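# Take one bottle from the cabinet to the bench

## Task

Remove exactly one bottle from the cabinet and leave it standing upright on the bench, while the other two bottles remain inside the cabinet.

## Robot and tools

Robot: two arms, left_arm and right_arm, each mounted on its own carriage (left_rail, right_rail) that rides one shared floor track running along y at x = 0. left_rail is always the one toward +y. Each arm base sits at x = 0, y = its carriage position_m, z = 0.04 m, facing +x. left_arm's fingers can fold: grip near the fingertips (outer quarter of the pads) for a normal squeeze; nearer the palm a narrow part may slip or be held loosely, and pressing fingertips into a surface folds them quietly. right_arm's fingers are rigid.

Scene frame (used in results): fixed to the table, table top at z = 0, +z up, +x the direction the arms face, +y to their left, y = 0 at track middle. The table edge is at x = 0.17 m. Gripper frame: fingers point along its +z, close along its y; a block protrudes about 10 cm toward its +x. end_effector_position is the midpoint of the closed pads; fingertips extend about 33 mm past it (9 mm when wide open).

execute_actions(actions, cameras): runs actions in sequence. Each action may hold "rows", "steps", "until", and rail commands. rows: up to 15 rows, one control step (1/30 s) each. Every row is a single flat list of 18 numbers in [-1, 1] covering both arms: left dx, dy, dz, rx, ry, rz, left gripper position, force_limit, speed, then those nine for the right arm. dx..rz are offsets, not poses: measured from that arm's Hand target as it was when the action began, along the Hand target's own axes. 1.0 = 0.6 m for dx/dy/dz and 180 degrees for rx/ry/rz (a rotation vector). All rows of one action refer to that same start; a new action or call starts from the updated Hand target, so repeating an offset moves further. To hold an arm still, send six zeros and repeat its last gripper numbers (a 0 in a gripper slot is a real command). Gripper position: +1 fully open (140 mm), about -0.8 pads touch, -1 closes until blocked. force_limit -1..+1 (about 14 N to 58 N per pad at slow close); speed -1..+1 (about 30 to 250 mm/s); both default +1, and faster closes grip harder. steps: 1 to 450, default 15, at least the number of rows; after the last row arms keep heading to its target. For gentle motion ramp offsets gradually (0.01 per row is about 0.18 m/s).

Rail commands inside an action: {"left_rail": {...}} or {"right_rail": {...}} with position_m (left_rail -0.8 to 1.5 m, right_rail -1.5 to 0.8 m; an absolute carriage place), speed_m_s (0.01 to 1), acceleration_factor (0.1 to 1), or {"stop": true} alone. Any out-of-range value or unknown name rejects the whole call. Keep carriages at least 0.78 m apart. To drive, send position_m then an action like {"steps": n, "until": {"left_rail": {"position_status": ["!=", "moving"]}}}. until conditions read only rails; numbers need a comparison (=, !=, <, <=, >, >=); {"all": {"status": "ended"}} and {"any": {"status": "ended"}} are also allowed. A row's target travels with its carriage, so let the carriage arrive before aiming at a scene point.

move(target, speed, blend, stop_force, zero, blocking, cameras): planned straight-line gripper paths. target is one 18-number row (same layout and scale as above) or a list of up to 15 such rows; every row is an offset from the Hand target at the move's start, not from the previous row. speed: path top speed in m/s, 0.002 to 3.2, default 0.25 (one value or one per target). blend: corner rounding in m for lists, default 0 (full stop at each). stop_force: 4 to 120 N, one value for both arms; ends an arm's path when its wrist sensor feels that much push against its motion; unreliable for turning grippers or loose objects; omit it when backing off a contact. zero (with stop_force only): true rezeroes before the move. blocking=false returns early (not allowed with stop_force); then use wait or stop before more rows or moves. The result adds a move: line (done, off_target, moving, held, fault, plus limits). Paths do not avoid obstacles or the other arm.

wait(seconds 0 to 10): let things run. stop(): brake a running move (fingers and rails keep going). zoom_image(camera, region [x0, y0, x1, y1] in pixels, at most 504 by 504) on a camera from the latest images. zero_wrist_force(arm: left_arm or right_arm). finished_scene(scene: the current scene number) ends the scene irreversibly; the bottle must stay in place unaided.

Results: per arm end_effector_position (m), end_effector_quat_wxyz, velocities (m/s, rad/s) in the scene frame, possibly a few cm off; Hand target (base for next offsets); Tool commands; object_status (0 moving, 1 blocked while opening, 2 blocked while closing = likely gripping, 3 reached position or pads met); position_measured in counts (3 open, ~75 = 100 mm, 139 = 60 mm, 200 = 20 mm, 230 pads meet); Joint positions (rail m, then six joints rad); joint torques; Wrist force/torque in gripper axes; rail position_m, position_status (moving, done, contact_stop, time_out, stopped, stopped_with_arm, stopped_for_other_arm, stopped_for_other_carriage) and position_answer (taken, not_taken). To grip harder while status is 2, raise force_limit and nudge position -1 to -0.98.

Cameras: cam_high, cam_low, cam_front, cam_side, cam_left_wrist, cam_right_wrist (672x504). Images come with an empty actions list or when requested.

Avoid: anything falling off the table, onto the track or the metal strip; dropping or releasing a moving bottle; disturbing the two bottles that must stay; hard hits or pushing past firm contact (force about 150 N or joint torque limits cause a 10 s arm stop); arms or grippers pressing on each other; leaving arms stretched or loaded long (motor heat can lock an arm); sweeping a path close to an arm's own base.

Each tool is called after ">>>" as name([rows], argument=value, ...), one row to a line, values as JSON.

## Session

>>> execute_actions(actions=[])

Scene clock: 0.00 s.
left_arm: end_effector_position=(+0.3563, +1.0764, +0.5790) position_measured=3 object_status=3 end_effector_quat_wxyz=(+0.000, +0.000, +1.000, +0.000) | right_arm: end_effector_position=(+0.3563, -0.9744, +0.5790) position_measured=3 object_status=3 end_effector_quat_wxyz=(+0.000, +0.000, +1.000, +0.000)
Joint positions: left_arm=[0.998 -0.281 -2.157 1.821 -1.235 -1.571 -0.28] | right_arm=[-1.053 -0.28 -2.157 1.821 -1.235 -1.571 -0.28]
Joint velocities: within noise
Joint torques (N m): no reading
Wrist force (N): no reading
Wrist torque (N m): no reading
Wrist force, peak (N): no reading
Hand target: left_arm +0.3563, +1.0764, +0.5790; +0.000, +0.000, +1.000, +0.000 | right_arm +0.3563, -0.9744, +0.5790; +0.000, +0.000, +1.000, +0.000
Tool commands: left_gripper/position=+1.0 left_gripper/force_limit=+1.0 left_gripper/speed=+1.0 right_gripper/position=+1.0 right_gripper/force_limit=+1.0 right_gripper/speed=+1.0
left_rail: position_m=0.998 position_status=done
right_rail: position_m=-1.053 position_status=done

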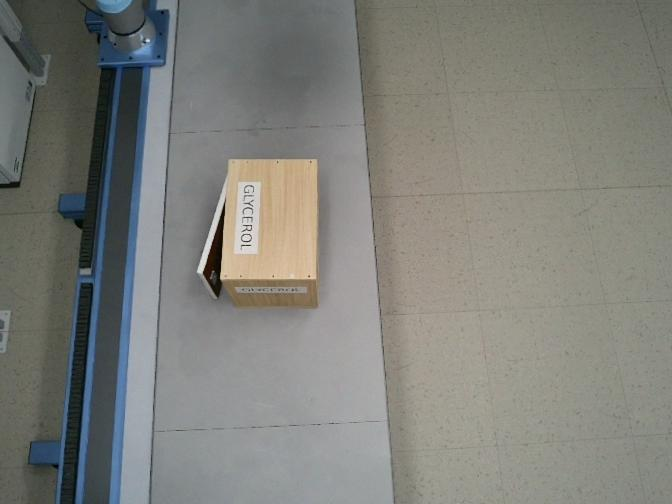

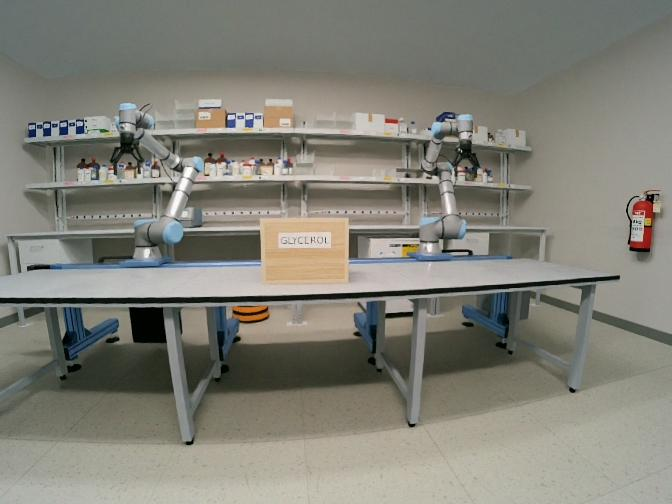

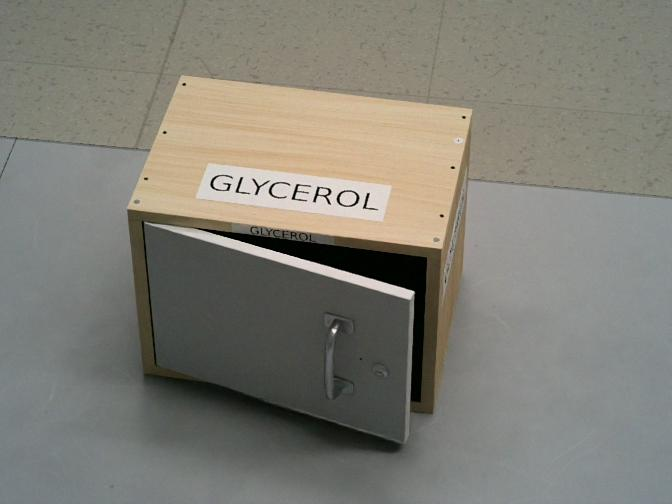

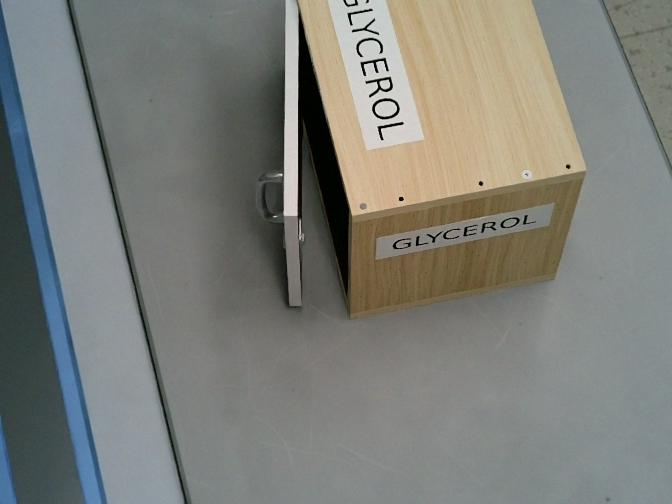

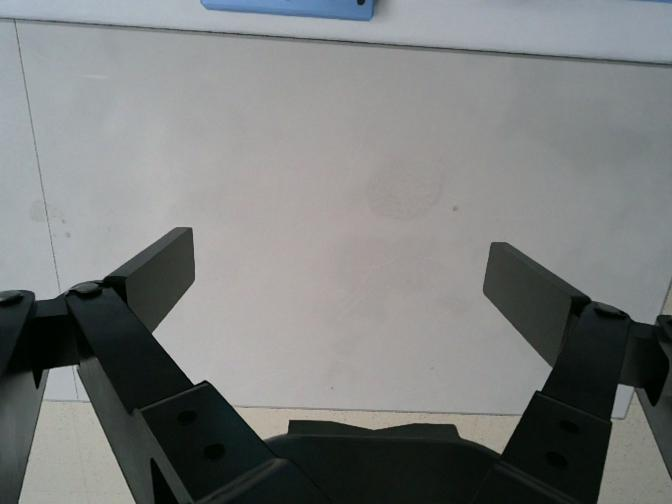

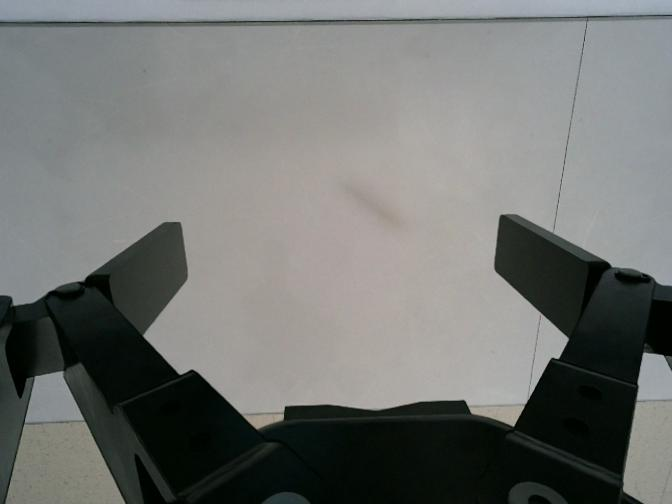

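>>> execute_actions([
  {"left_rail":{"position_m":1.5},"right_rail":{"position_m":0.65},"steps":250,"until":{"all":{"status":"ended"}}},
], cameras=["cam_right_wrist","cam_side"])

>>> zoom_image(camera="cam_side", region=[220, 120, 420, 330])

Scene clock: 89.50 s.
left_arm: end_effector_position=(+0.3563, +1.5783, +0.5790) position_measured=3 object_status=3 end_effector_quat_wxyz=(+0.000, +0.000, +1.000, +0.000) | right_arm: end_effector_position=(+0.3563, +0.7286, +0.5790) position_measured=3 object_status=3 end_effector_quat_wxyz=(+0.000, +0.000, +1.000, +0.000)
Joint positions: left_arm=[1.5 -0.281 -2.157 1.821 -1.235 -1.571 -0.28] | right_arm=[0.65 -0.28 -2.157 1.821 -1.235 -1.571 -0.28]
Joint torques (N m): left_arm=[-1.16 2.26 -44.75 -5.38 0.31 0.17] | right_arm=[-0.49 0.86 -47.78 -4.45 -0.11 -0.23]
Wrist force (N): left_arm=[0.0 0.3 -0.2] | right_arm=[0.0 -0.1 0.3]
Wrist torque (N m): left_arm=[0.08 -0.01 0.00] | right_arm=[-0.01 0.02 -0.01]
Wrist force, peak (N): left_arm=[0.2 1.7 0.3] | right_arm=[-0.2 -2.0 0.3]
Hand target: left_arm +0.3563, +1.5783, +0.5790; +0.000, +0.000, +1.000, +0.000 | right_arm +0.3563, +0.7286, +0.5790; +0.000, +0.000, +1.000, +0.000
Tool commands: left_gripper/position=+1.0 left_gripper/force_limit=+1.0 left_gripper/speed=+1.0 right_gripper/position=+1.0 right_gripper/force_limit=+1.0 right_gripper/speed=+1.0
left_rail: position_m=1.500 position_status=done
right_rail: position_m=0.650 position_status=done
camera_calibration:
cam_right_wrist: T_world_to_cam=[[0.0260828, 0.9993, 0.0268167, -0.747321], [0.947951, -0.0332407, 0.316675, -0.491502], [0.317345, 0.0171611, -0.948155, 0.601299], [0, 0, 0, 1]] pos_world=[0.294593, 0.720141, 0.745812]
Images, in order (width x height): cam_side 672x504, cam_right_wrist 672x504.

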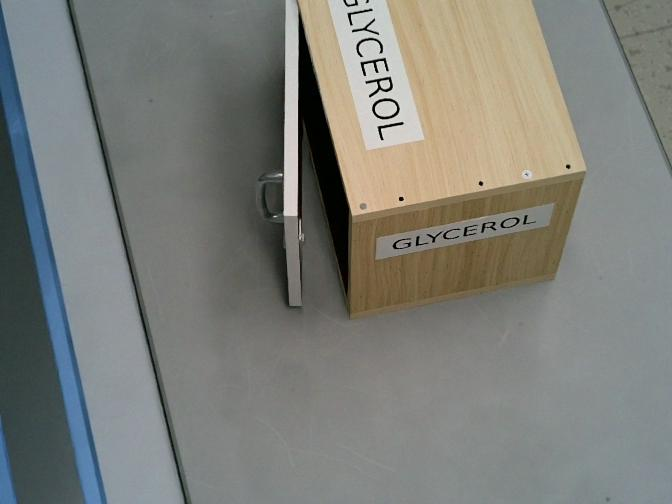

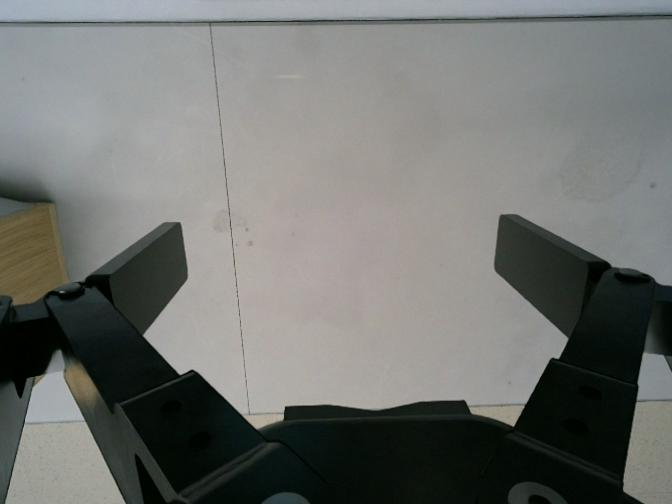

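Scaled by 2.400.

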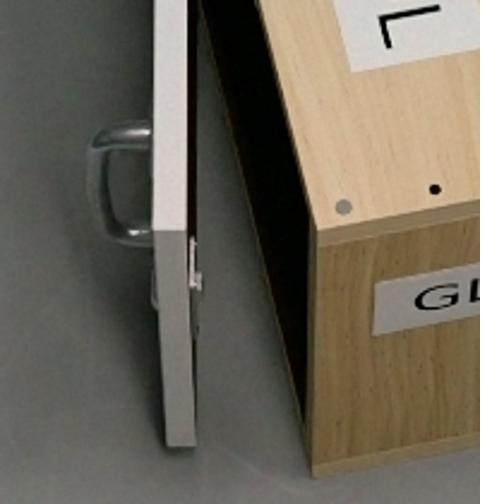

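>>> move(target=[0,0,0,0,0,0,1,1,1, -0.0667,-1.0,0,0,0,0,-1,-1,0], speed=0.6)

>>> move([
  [0,0,0,0,0,0,1,1,1, 0,-0.598,0,0,0,0,-1,-1,0],
  [0,0,0,0,0,0,1,1,1, 0,-0.598,0.565,0,0,0,-1,-1,0],
], speed=0.4, blend=[0.03, 0], cameras=["cam_high","cam_front","cam_side","cam_right_wrist"])

Scene clock: 116.77 s.
left_arm: end_effector_position=(+0.3563, +1.5783, +0.5790) position_measured=3 object_status=3 end_effector_quat_wxyz=(+0.000, +0.000, +1.000, +0.000) | right_arm: end_effector_position=(+0.3963, +0.1287, +0.5790) position_measured=233 object_status=3 end_effector_quat_wxyz=(+0.000, +0.000, +1.000, +0.000)
Joint positions: left_arm=[1.5 -0.281 -2.157 1.821 -1.235 -1.571 -0.28] | right_arm=[0.65 -1.19 -1.658 1.502 -1.415 -1.571 -1.19]
Joint torques (N m): left_arm=[-1 2.12 -44.91 -5.03 0.41 0.01] | right_arm=[-17.18 -20.77 -62.86 -1.45 2.45 -2.07]
Wrist force (N): left_arm=[0.0 0.3 0.1] | right_arm=[0.2 -0.4 0.6]
Wrist torque (N m): left_arm=[0.07 0.00 0.00] | right_arm=[-0.05 -0.05 -0.04]
Wrist force, peak (N): left_arm=[0.2 0.0 0.7] | right_arm=[0.1 -5.0 0.5]
Hand target: left_arm +0.3563, +1.5783, +0.5790; +0.000, +0.000, +1.000, +0.000 | right_arm +0.3964, +0.1286, +0.5790; +0.000, +0.000, +1.000, +0.000
Off the commanded pose: left_arm 0.000 m, 0 deg | right_arm 0.000 m, 0 deg.
left_rail: position_m=1.500 position_status=done
right_rail: position_m=0.650 position_status=done
move: done

Scene clock: 119.23 s.
left_arm: end_effector_position=(+0.3563, +1.5783, +0.5790) position_measured=3 object_status=3 end_effector_quat_wxyz=(+0.000, +0.000, +1.000, +0.000) | right_arm: end_effector_position=(+0.3964, -0.2302, +0.2401) position_measured=233 object_status=3 end_effector_quat_wxyz=(+0.000, +0.000, +1.000, +0.000)
Joint positions: left_arm=[1.5 -0.281 -2.157 1.821 -1.235 -1.571 -0.28] | right_arm=[0.65 -1.329 -1.082 1.405 -1.893 -1.571 -1.329]
Joint torques (N m): left_arm=[-2.39 1.44 -45.16 -5.23 0.48 0.23] | right_arm=[-9.86 -70.24 -37.71 -7.33 2.38 -1.36]
Wrist force (N): left_arm=[-0.2 0.2 0.1] | right_arm=[-0.1 0.1 -0.2]
Wrist torque (N m): left_arm=[0.04 0.05 0.00] | right_arm=[0.06 0.03 0.01]
Wrist force, peak (N): left_arm=[-0.2 0.6 0.0] | right_arm=[0.2 -3.2 -2.5]
Hand target: left_arm +0.3563, +1.5783, +0.5790; +0.000, +0.000, +1.000, +0.000 | right_arm +0.3964, -0.2302, +0.2400; +0.000, +0.000, +1.000, +0.000
Off the commanded pose: left_arm 0.000 m, 0 deg | right_arm 0.000 m, 0 deg.
left_rail: position_m=1.500 position_status=done
right_rail: position_m=0.650 position_status=done
move: done
camera_calibration:
cam_right_wrist: T_world_to_cam=[[0.0261148, 0.999302, 0.026722, 0.218879], [0.94795, -0.033241, 0.316679, -0.454066], [0.317346, 0.0170611, -0.948156, 0.283674], [0, 0, 0, 1]] pos_world=[0.334693, -0.238659, 0.406912]
Images, in order (width x height): cam_high 672x504, cam_front 672x504, cam_side 672x504, cam_right_wrist 672x504.

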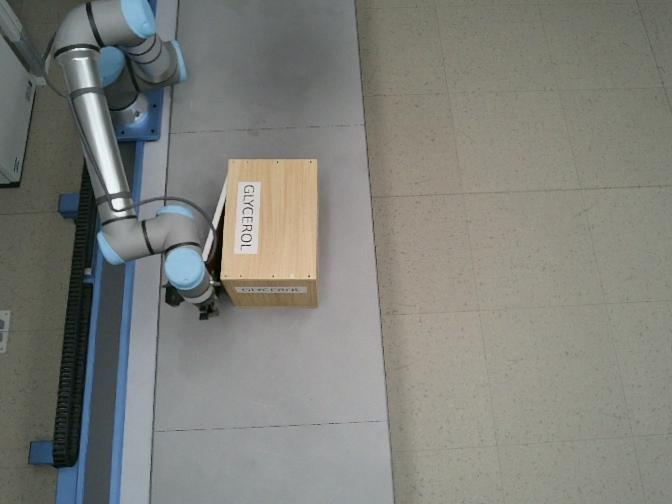

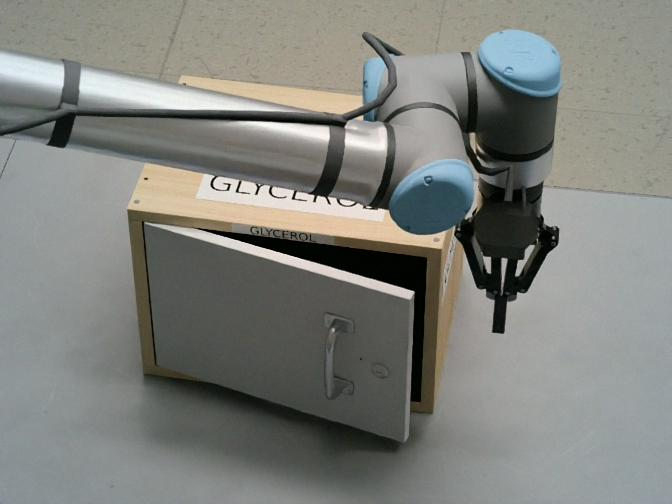

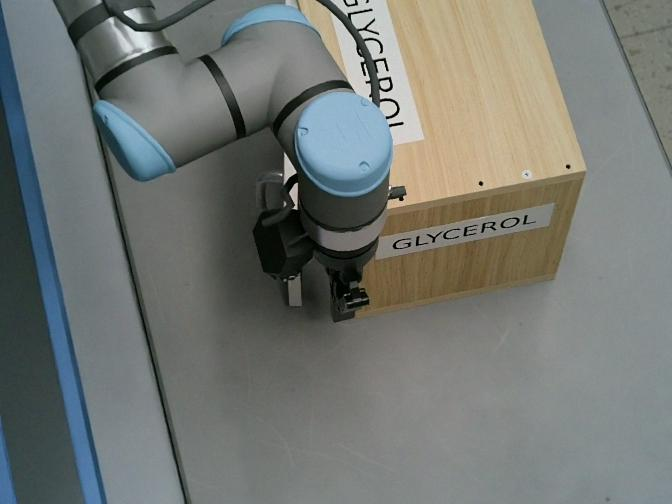

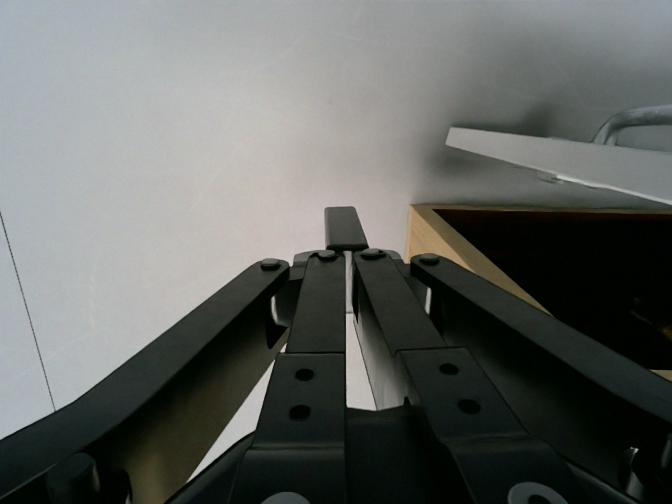

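>>> move(target=[0,0,0,0,0,0,1,1,1, 0,0.225,0,0,0,0,-1,-1,0], speed=0.12, stop_force=25, cameras=["cam_front","cam_side","cam_right_wrist"])

Scene clock: 157.77 s.
left_arm: end_effector_position=(+0.3563, +1.5783, +0.5790) position_measured=3 object_status=3 end_effector_quat_wxyz=(+0.000, +0.000, +1.000, +0.000) | right_arm: end_effector_position=(+0.3964, -0.0952, +0.2400) position_measured=233 object_status=3 end_effector_quat_wxyz=(+0.000, +0.000, +1.000, +0.000)
Joint positions: left_arm=[1.5 -0.281 -2.157 1.821 -1.235 -1.571 -0.28] | right_arm=[0.65 -1.29 -1.271 1.677 -1.976 -1.571 -1.29]
Joint torques (N m): left_arm=[-1.43 0.78 -44.56 -5.38 0.43 0.4] | right_arm=[12.09 -88.22 -33.96 -6.71 -1.65 2.28]
Wrist force (N): left_arm=[-0.1 0.4 0.1] | right_arm=[-1.5 -1.6 -1.2]
Wrist torque (N m): left_arm=[0.09 0.02 0.00] | right_arm=[-0.10 0.04 -0.12]
Wrist force, peak (N): left_arm=[-0.2 0.7 0.2] | right_arm=[-1.6 -1.9 -1.2]
Hand target: left_arm +0.3563, +1.5783, +0.5790; +0.000, +0.000, +1.000, +0.000 | right_arm +0.3964, -0.0952, +0.2400; +0.000, +0.000, +1.000, +0.000
Off the commanded pose: left_arm 0.000 m, 0 deg | right_arm 0.000 m, 0 deg.
left_rail: position_m=1.500 position_status=done
right_rail: position_m=0.650 position_status=done
move: done
camera_calibration:
cam_right_wrist: T_world_to_cam=[[0.0261148, 0.999302, 0.026722, 0.0839755], [0.94795, -0.033241, 0.316679, -0.449547], [0.317346, 0.0170611, -0.948156, 0.281276], [0, 0, 0, 1]] pos_world=[0.334693, -0.103659, 0.406812]
Images, in order (width x height): cam_front 672x504, cam_side 672x504, cam_right_wrist 672x504.

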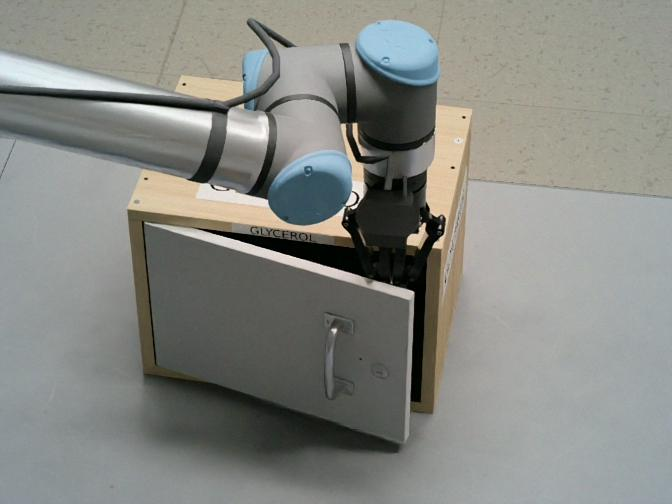

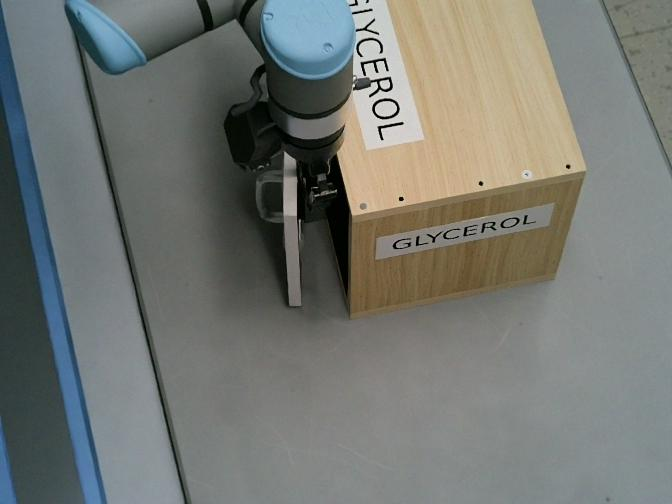

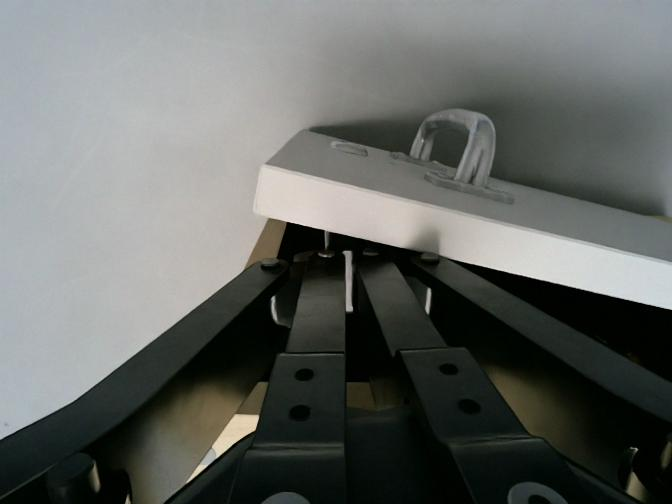

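>>> move([
  [0,0,0,0,0,0,1,1,1, 0.1097,0.0262,0,0,0,0,-1,-1,0],
  [0,0,0,0,0,0,1,1,1, 0.23,0.0925,0,0,0,0,-1,-1,0],
  [0,0,0,0,0,0,1,1,1, 0.3288,0.1877,0,0,0,0,-1,-1,0],
  [0,0,0,0,0,0,1,1,1, 0.4,0.3053,0,0,0,0,-1,-1,0],
  [0,0,0,0,0,0,1,1,1, 0.4382,0.4372,0,0,0,0,-1,-1,0],
  [0,0,0,0,0,0,1,1,1, 0.4408,0.5745,0,0,0,0,-1,-1,0],
  [0,0,0,0,0,0,1,1,1, 0.408,0.7078,0,0,0,0,-1,-1,0],
  [0,0,0,0,0,0,1,1,1, 0.3808,0.7662,0,0,0,0,-1,-1,0],
], speed=[0.08,0.12,0.12,0.12,0.12,0.12,0.1,0.06], blend=[0.015,0.015,0.015,0.015,0.015,0.015,0.015,0], stop_force=40, cameras=["cam_high","cam_front","cam_right_wrist"])

Scene clock: 176.40 s.
left_arm: end_effector_position=(+0.3563, +1.5783, +0.5790) position_measured=3 object_status=3 end_effector_quat_wxyz=(+0.000, +0.000, +1.000, +0.000) | right_arm: end_effector_position=(+0.1679, +0.3645, +0.2400) position_measured=233 object_status=3 end_effector_quat_wxyz=(+0.000, +0.000, +1.000, +0.000)
Joint positions: left_arm=[1.5 -0.281 -2.157 1.821 -1.235 -1.571 -0.28] | right_arm=[0.65 -1.593 -2.282 2.466 -1.754 -1.571 -1.593]
Joint torques (N m): left_arm=[-2.04 0.36 -44.41 -5.61 0.88 0.09] | right_arm=[12.6 -5.72 -31.3 0.29 -2.87 2.17]
Wrist force (N): left_arm=[-0.1 0.4 0.0] | right_arm=[-0.9 -5.9 -8.6]
Wrist torque (N m): left_arm=[0.09 0.02 0.00] | right_arm=[-0.54 -0.03 -0.03]
Wrist force, peak (N): left_arm=[-0.2 0.7 0.1] | right_arm=[1.7 -7.3 -9.6]
Hand target: left_arm +0.3563, +1.5783, +0.5790; +0.000, +0.000, +1.000, +0.000 | right_arm +0.1679, +0.3645, +0.2400; +0.000, +0.000, +1.000, +0.000
Off the commanded pose: left_arm 0.000 m, 0 deg | right_arm 0.000 m, 0 deg.
left_rail: position_m=1.500 position_status=done
right_rail: position_m=0.650 position_status=done
move: done
camera_calibration:
cam_right_wrist: T_world_to_cam=[[0.0260828, 0.9993, 0.0268167, -0.369471], [0.947951, -0.0332407, 0.316675, -0.217658], [0.317345, 0.0171611, -0.948155, 0.34591], [0, 0, 0, 1]] pos_world=[0.106193, 0.356041, 0.406812]
Images, in order (width x height): cam_high 672x504, cam_front 672x504, cam_right_wrist 672x504.

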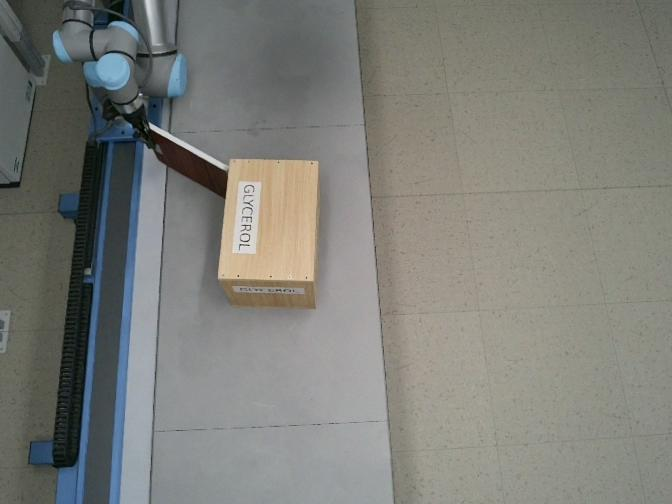

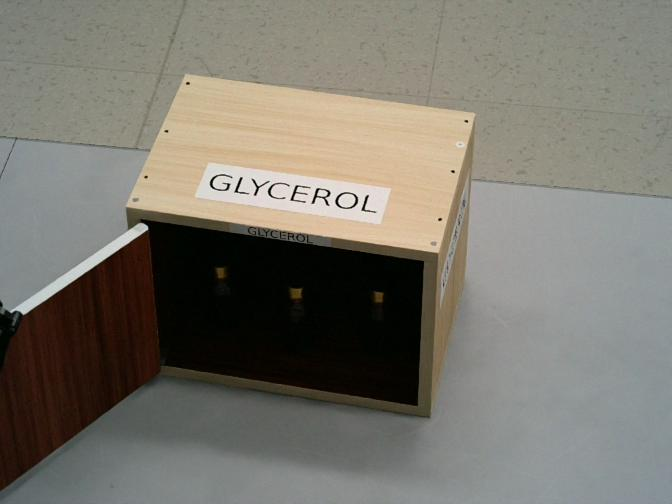

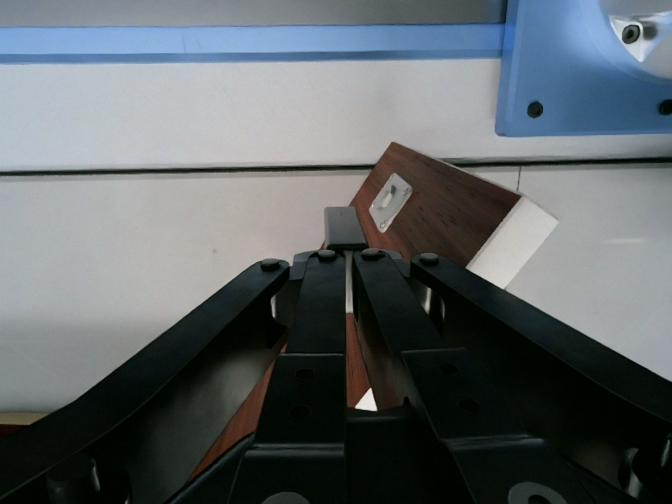

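>>> zoom_image(camera="cam_front", region=[130, 200, 460, 420])

Scaled by 1.527.

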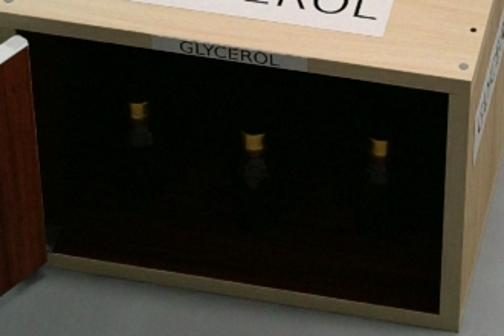

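>>> move([
  [0,0,0,0,0,0,1,1,1, 0,-0.25,-0.1,0,0,0,-1,-1,0],
  [0,0,0,0,0,0,1,1,1, -0.2702,-0.5575,0.1167,0,-0.3333,0,1,-1,0],
], speed=[0.25,0.35], blend=[0.03,0], cameras=["cam_high","cam_front","cam_right_wrist"])

>>> zoom_image(camera="cam_right_wrist", region=[100, 80, 600, 400])

Scene clock: 245.77 s.
left_arm: end_effector_position=(+0.3563, +1.5783, +0.5790) position_measured=3 object_status=3 end_effector_quat_wxyz=(+0.000, +0.000, +1.000, +0.000) | right_arm: end_effector_position=(+0.3300, +0.0300, +0.1700) position_measured=3 object_status=0 end_effector_quat_wxyz=(+0.500, +0.000, +0.866, +0.000)
Joint positions: left_arm=[1.5 -0.281 -2.157 1.821 -1.235 -1.571 -0.28] | right_arm=[0.65 -1.799 -1.378 2.251 -2.072 -0.567 -2.005]
Joint torques (N m): left_arm=[-0.95 1.93 -44.24 -5.55 1.01 0.26] | right_arm=[12.55 -28.7 -44.77 -0.86 4.77 -2.34]
Wrist force (N): left_arm=[0.1 0.3 0.1] | right_arm=[0.9 -0.5 -1.2]
Wrist torque (N m): left_arm=[0.07 -0.02 0.00] | right_arm=[-0.12 -0.52 0.12]
Wrist force, peak (N): left_arm=[-0.3 0.7 0.1] | right_arm=[-0.4 -5.6 -9.7]
Hand target: left_arm +0.3563, +1.5783, +0.5790; +0.000, +0.000, +1.000, +0.000 | right_arm +0.3300, +0.0300, +0.1700; +0.500, +0.000, +0.866, +0.000
Off the commanded pose: left_arm 0.000 m, 0 deg | right_arm 0.000 m, 0 deg.
left_rail: position_m=1.500 position_status=done
right_rail: position_m=0.650 position_status=done
move: done
camera_calibration:
cam_right_wrist: T_world_to_cam=[[-0.0101784, 0.9993, 0.0359962, -0.0271486], [0.199831, -0.0332392, 0.979266, -0.226026], [0.979778, 0.0171605, -0.199353, -0.112134], [0, 0, 0, 1]] pos_world=[0.154757, 0.021541, 0.199963]
Images, in order (width x height): cam_high 672x504, cam_front 672x504, cam_right_wrist 672x504.

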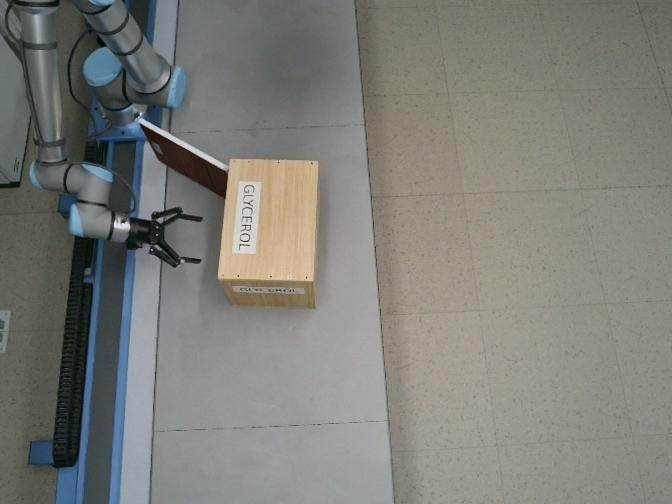

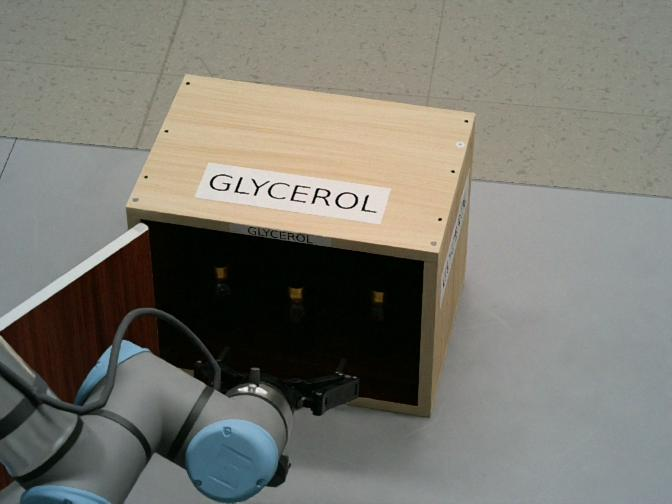

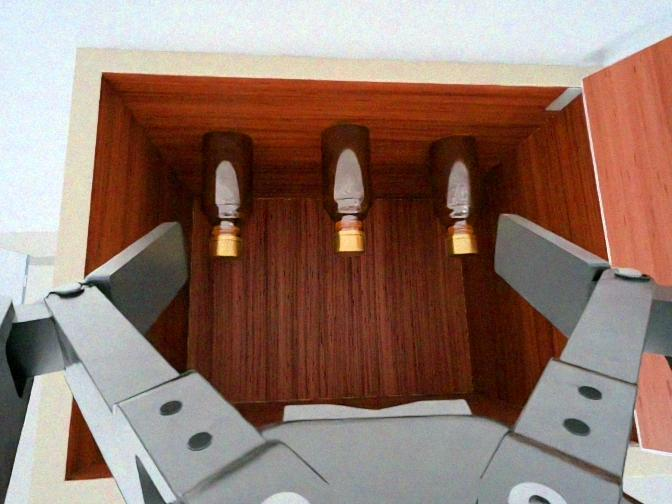

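Scaled by 1.008.

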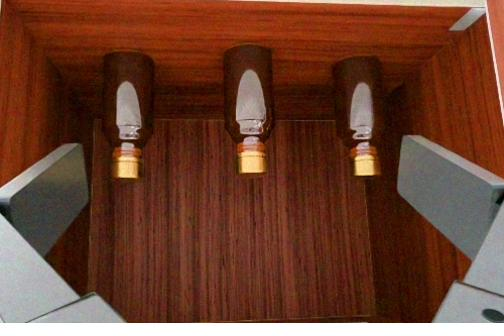

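>>> move(target=[0,0,0,0,0,0,1,1,1, 0.0024,0.0167,0.3458,0,0,0,0.17,-0.3,1], speed=0.14, stop_force=20, cameras=["cam_front","cam_right_wrist"])

Scene clock: 286.43 s.
left_arm: end_effector_position=(+0.3563, +1.5783, +0.5790) position_measured=3 object_status=3 end_effector_quat_wxyz=(+0.000, +0.000, +1.000, +0.000) | right_arm: end_effector_position=(+0.5090, +0.0400, +0.0650) position_measured=108 object_status=3 end_effector_quat_wxyz=(+0.500, +0.000, +0.866, +0.000)
Joint positions: left_arm=[1.5 -0.281 -2.157 1.821 -1.235 -1.571 -0.28] | right_arm=[0.65 -1.506 -1.061 2.266 -2.887 -0.527 -1.442]
Joint torques (N m): left_arm=[-1.43 -1.05 -43.25 -5.47 1.3 0.45] | right_arm=[11.52 -45.73 -31.46 -7.63 -0.19 2.51]
Wrist force (N): left_arm=[0.0 0.2 0.0] | right_arm=[1.2 -0.3 -0.9]
Wrist torque (N m): left_arm=[0.05 0.00 0.00] | right_arm=[-0.07 -0.57 -0.02]
Wrist force, peak (N): left_arm=[-0.1 0.6 0.2] | right_arm=[0.8 -0.9 -3.0]
Hand target: left_arm +0.3563, +1.5783, +0.5790; +0.000, +0.000, +1.000, +0.000 | right_arm +0.5090, +0.0400, +0.0650; +0.500, +0.000, +0.866, +0.000
Off the commanded pose: left_arm 0.000 m, 0 deg | right_arm 0.000 m, 0 deg.
left_rail: position_m=1.500 position_status=done
right_rail: position_m=0.650 position_status=done
move: done
camera_calibration:
cam_right_wrist: T_world_to_cam=[[-0.0101784, 0.9993, 0.0359962, -0.0315411], [0.199831, -0.0332392, 0.979266, -0.15862], [0.979778, 0.0171605, -0.199353, -0.30852], [0, 0, 0, 1]] pos_world=[0.333657, 0.031541, 0.0949627]
Images, in order (width x height): cam_front 672x504, cam_right_wrist 672x504.

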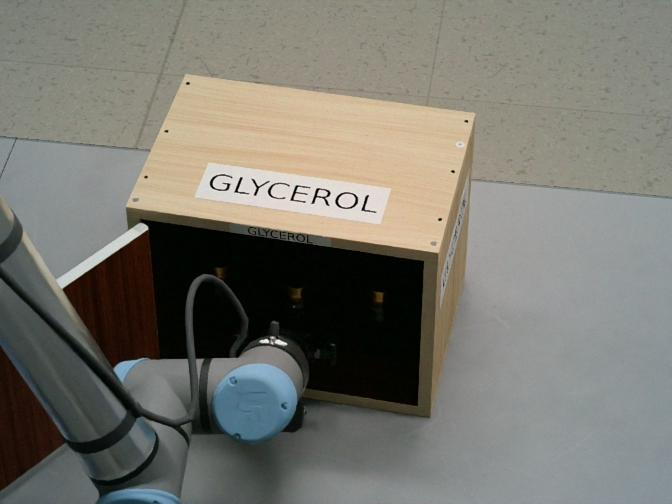

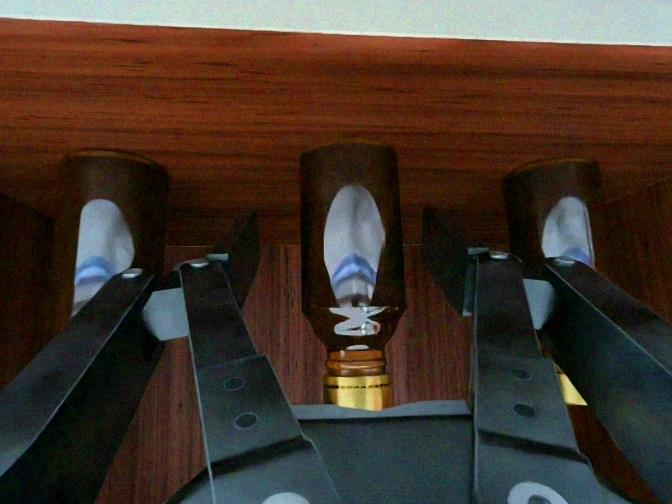

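>>> execute_actions([
  {"rows":[[0,0,0,0,0,0,1,1,1, 0,0,0,0,0,0,-1,-0.3,-1]],"steps":75},
], cameras=["cam_right_wrist"])

Scene clock: 296.60 s.
left_arm: end_effector_position=(+0.3563, +1.5783, +0.5790) position_measured=3 object_status=3 end_effector_quat_wxyz=(+0.000, +0.000, +1.000, +0.000) | right_arm: end_effector_position=(+0.5090, +0.0400, +0.0650) position_measured=162 object_status=2 end_effector_quat_wxyz=(+0.500, +0.000, +0.866, +0.000)
Joint positions: left_arm=[1.5 -0.281 -2.157 1.821 -1.235 -1.571 -0.28] | right_arm=[0.65 -1.506 -1.061 2.266 -2.887 -0.527 -1.442]
Joint torques (N m): left_arm=[-1.27 -0.03 -43.84 -5.74 1.52 0.29] | right_arm=[2.23 -45.94 -17.51 -6.04 0.07 1.81]
Wrist force (N): left_arm=[0.0 0.3 0.1] | right_arm=[-1.5 2.0 -7.1]
Wrist torque (N m): left_arm=[0.07 0.00 0.00] | right_arm=[-0.16 -0.52 0.07]
Wrist force, peak (N): left_arm=[0.0 0.6 0.1] | right_arm=[-1.7 1.9 -7.5]
Hand target: left_arm +0.3563, +1.5783, +0.5790; +0.000, +0.000, +1.000, +0.000 | right_arm +0.5090, +0.0400, +0.0650; +0.500, +0.000, +0.866, +0.000
Off the commanded pose: left_arm 0.000 m, 0 deg | right_arm 0.000 m, 0 deg.
left_rail: position_m=1.500 position_status=done
right_rail: position_m=0.650 position_status=done
camera_calibration:
cam_right_wrist: T_world_to_cam=[[-0.0101784, 0.9993, 0.0359962, -0.03164], [0.199831, -0.0332392, 0.979266, -0.158637], [0.979778, 0.0171605, -0.199353, -0.30862], [0, 0, 0, 1]] pos_world=[0.333757, 0.031641, 0.0949627]
Images, in order (width x height): cam_right_wrist 672x504.

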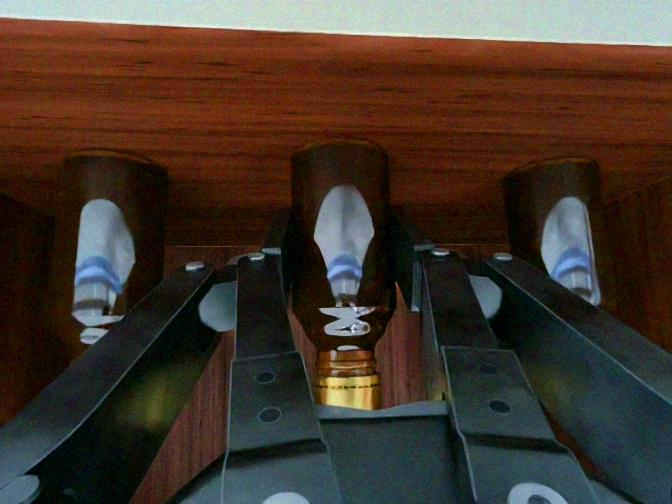

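>>> move([
  [0,0,0,0,0,0,1,1,1, -0.039,0,-0.0225,0,0,0,-1,-0.3,-1],
  [0,0,0,0,0,0,1,1,1, 0.1185,-0.0167,-0.2953,0,0,0,-1,-0.3,-1],
  [0,0,0,0,0,0,1,1,1, 0.1618,-0.0167,-0.2703,0,0,0,-1,-0.3,-1],
], speed=[0.07,0.2,0.1], blend=[0.01,0.015,0], cameras=["cam_front","cam_side","cam_right_wrist"])

Scene clock: 314.23 s.
left_arm: end_effector_position=(+0.3563, +1.5783, +0.5790) position_measured=3 object_status=3 end_effector_quat_wxyz=(+0.000, +0.000, +1.000, +0.000) | right_arm: end_effector_position=(+0.3200, +0.0300, +0.0621) position_measured=162 object_status=2 end_effector_quat_wxyz=(+0.500, +0.000, +0.866, +0.000)
Joint positions: left_arm=[1.5 -0.281 -2.157 1.821 -1.235 -1.571 -0.28] | right_arm=[0.65 -1.815 -1.189 2.294 -2.279 -0.573 -2.033]
Joint torques (N m): left_arm=[-1 -1.33 -43.22 -5.76 1.62 0.29] | right_arm=[-15.76 -41.49 -14.08 -7.07 0.6 -2.16]
Wrist force (N): left_arm=[-0.2 0.5 0.0] | right_arm=[3.3 -0.5 -0.3]
Wrist torque (N m): left_arm=[0.10 0.03 0.00] | right_arm=[-0.13 -0.51 0.11]
Wrist force, peak (N): left_arm=[0.0 0.6 0.3] | right_arm=[-1.6 3.0 -7.6]
Hand target: left_arm +0.3563, +1.5783, +0.5790; +0.000, +0.000, +1.000, +0.000 | right_arm +0.3200, +0.0300, +0.0620; +0.500, +0.000, +0.866, +0.000
Off the commanded pose: left_arm 0.000 m, 0 deg | right_arm 0.000 m, 0 deg.
left_rail: position_m=1.500 position_status=done
right_rail: position_m=0.650 position_status=done
move: done
camera_calibration:
cam_right_wrist: T_world_to_cam=[[-0.0101784, 0.9993, 0.0359962, -0.0233664], [0.199831, -0.0332392, 0.979266, -0.118365], [0.979778, 0.0171605, -0.199353, -0.123847], [0, 0, 0, 1]] pos_world=[0.144757, 0.021541, 0.0920627]
Images, in order (width x height): cam_front 672x504, cam_side 672x504, cam_right_wrist 672x504.

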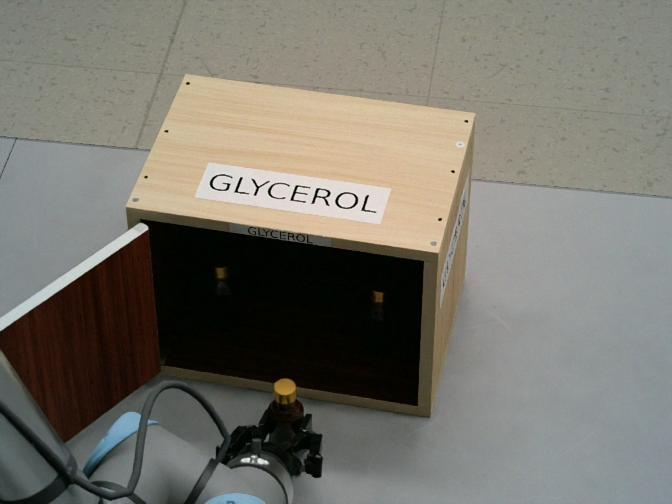

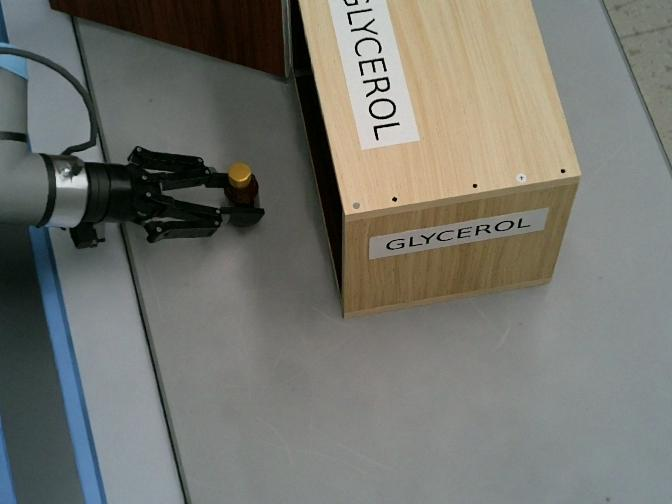

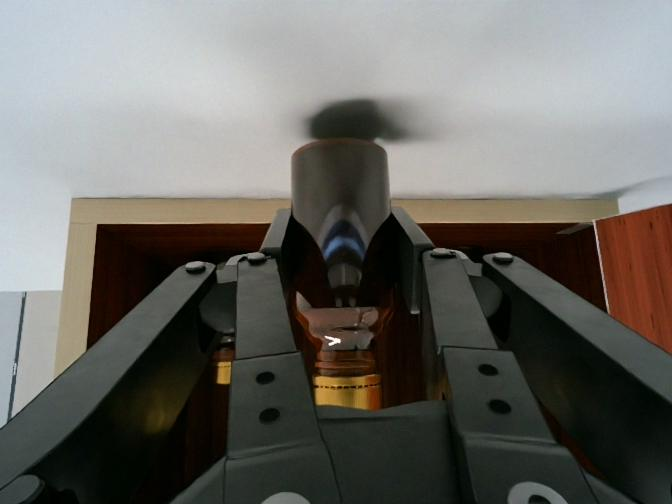

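>>> move(target=[0,0,0,0,0,0,1,1,1, 0.039,0,0.0225,0,0,0,-1,-0.3,-1], speed=0.015, stop_force=5, cameras=["cam_front","cam_right_wrist"])

>>> zoom_image(camera="cam_front", region=[200, 350, 370, 500])

Scene clock: 322.47 s.
left_arm: end_effector_position=(+0.3563, +1.5783, +0.5790) position_measured=3 object_status=3 end_effector_quat_wxyz=(+0.000, +0.000, +1.000, +0.000) | right_arm: end_effector_position=(+0.3200, +0.0300, +0.0469) position_measured=162 object_status=2 end_effector_quat_wxyz=(+0.500, +0.000, +0.866, +0.000)
Joint positions: left_arm=[1.5 -0.281 -2.157 1.821 -1.235 -1.571 -0.28] | right_arm=[0.65 -1.815 -1.159 2.297 -2.312 -0.573 -2.033]
Joint torques (N m): left_arm=[-1.61 -2.05 -42.46 -5.86 1.73 0.09] | right_arm=[-6.45 -75.67 -30.9 -0.73 3.5 -1.05]
Wrist force (N): left_arm=[-0.2 0.2 0.0] | right_arm=[3.3 -0.4 -0.1]
Wrist torque (N m): left_arm=[0.05 0.03 0.00] | right_arm=[-0.12 -0.49 0.11]
Wrist force, peak (N): left_arm=[0.1 0.7 0.2] | right_arm=[-16.7 2.5 -11.1]
Hand target: left_arm +0.3563, +1.5783, +0.5790; +0.000, +0.000, +1.000, +0.000 | right_arm +0.3200, +0.0300, +0.0470; +0.500, +0.000, +0.866, +0.000 (not the last commanded pose)
Off the commanded pose: left_arm 0.000 m, 0 deg | right_arm 0.012 m, 0 deg.
left_rail: position_m=1.500 position_status=done
right_rail: position_m=0.650 position_status=done
move: contact (right_arm)
camera_calibration:
cam_right_wrist: T_world_to_cam=[[-0.0101586, 0.999297, 0.0360941, -0.0228311], [0.199833, -0.033339, 0.979263, -0.103458], [0.979777, 0.0171607, -0.199354, -0.126779], [0, 0, 0, 1]] pos_world=[0.144657, 0.0215415, 0.0768626]
Images, in order (width x height): cam_front 672x504, cam_right_wrist 672x504.

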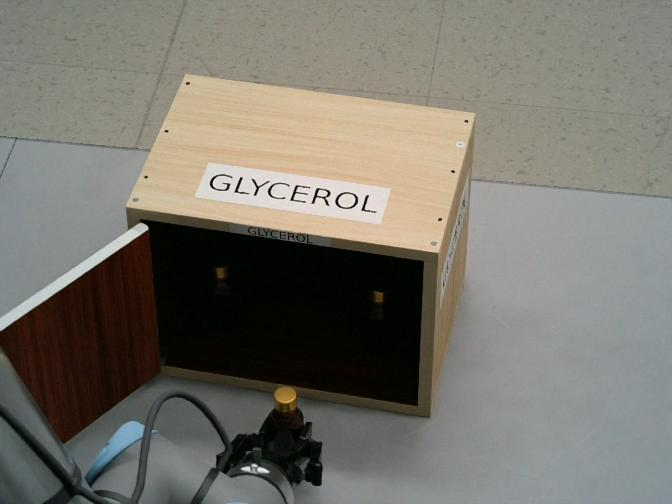

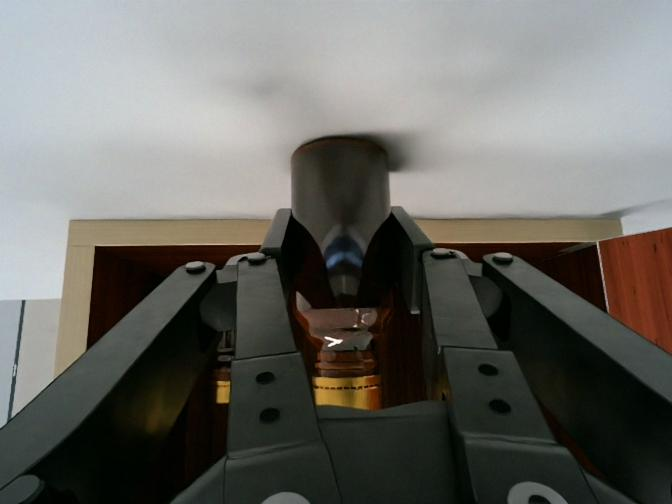

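Scaled by 2.965.

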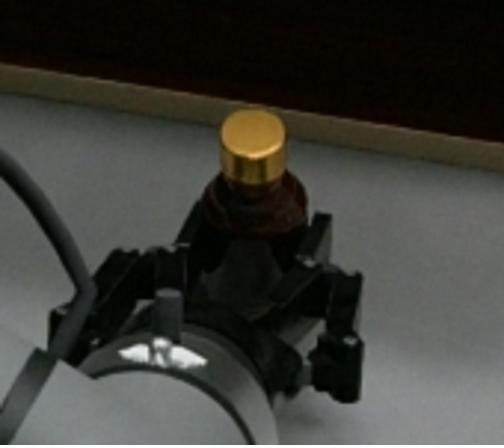

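>>> execute_actions([
  {"rows":[[0,0,0,0,0,0,1,1,1, 0.001,0,0.0006,0,0,0,-1,-0.3,-1]],"steps":15},
  {"rows":[[0,0,0,0,0,0,1,1,1, 0,0,0,0,0,0,0.0,-0.3,-1]],"steps":40},
], cameras=["cam_front","cam_right_wrist"])

Scene clock: 332.20 s.
left_arm: end_effector_position=(+0.3563, +1.5783, +0.5790) position_measured=3 object_status=3 end_effector_quat_wxyz=(+0.000, +0.000, +1.000, +0.000) | right_arm: end_effector_position=(+0.3200, +0.0300, +0.0462) position_measured=129 object_status=3 end_effector_quat_wxyz=(+0.500, +0.000, +0.866, +0.000)
Joint positions: left_arm=[1.5 -0.281 -2.157 1.821 -1.235 -1.571 -0.28] | right_arm=[0.65 -1.815 -1.158 2.297 -2.313 -0.573 -2.033]
Joint torques (N m): left_arm=[-2.49 -1.21 -42.43 -5.97 1.83 0.26] | right_arm=[8.8 -64.32 -10.77 -4.57 5.13 0.72]
Wrist force (N): left_arm=[0.0 0.4 -0.2] | right_arm=[1.2 -0.5 -1.3]
Wrist torque (N m): left_arm=[0.10 -0.01 0.00] | right_arm=[-0.14 -0.56 0.11]
Wrist force, peak (N): left_arm=[-0.3 0.4 0.5] | right_arm=[-18.7 4.1 -17.2]
Hand target: left_arm +0.3563, +1.5783, +0.5790; +0.000, +0.000, +1.000, +0.000 | right_arm +0.3200, +0.0300, +0.0463; +0.500, +0.000, +0.866, +0.000
Off the commanded pose: left_arm 0.000 m, 0 deg | right_arm 0.000 m, 0 deg.
left_rail: position_m=1.500 position_status=done
right_rail: position_m=0.650 position_status=done
camera_calibration:
cam_right_wrist: T_world_to_cam=[[-0.0101784, 0.9993, 0.0359962, -0.0227941], [0.199831, -0.0332392, 0.979266, -0.102795], [0.979778, 0.0171605, -0.199353, -0.127016], [0, 0, 0, 1]] pos_world=[0.144757, 0.021541, 0.0761627]
Images, in order (width x height): cam_front 672x504, cam_right_wrist 672x504.

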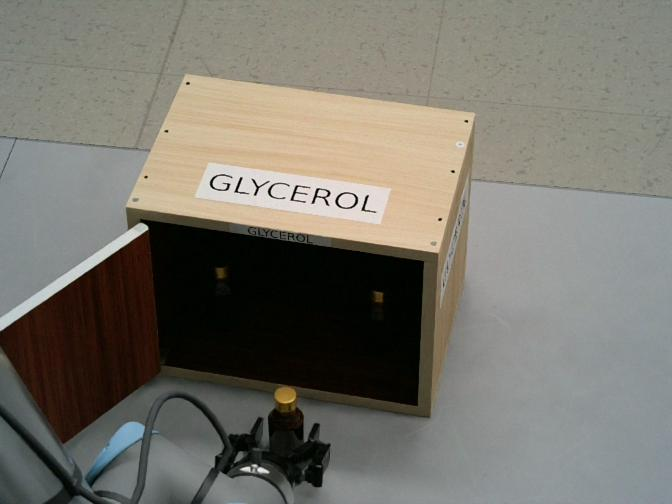

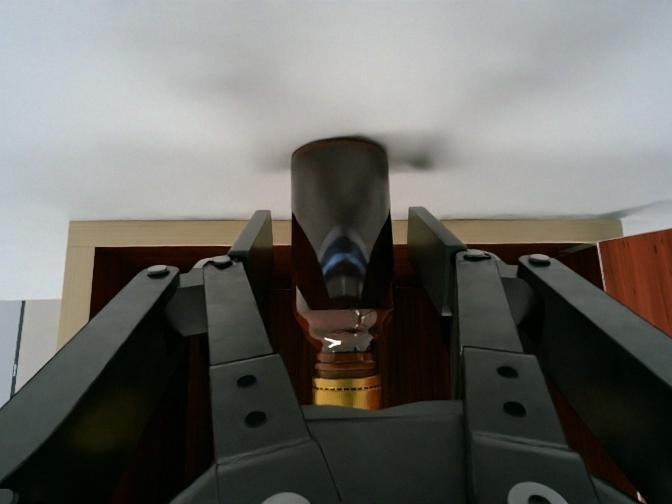

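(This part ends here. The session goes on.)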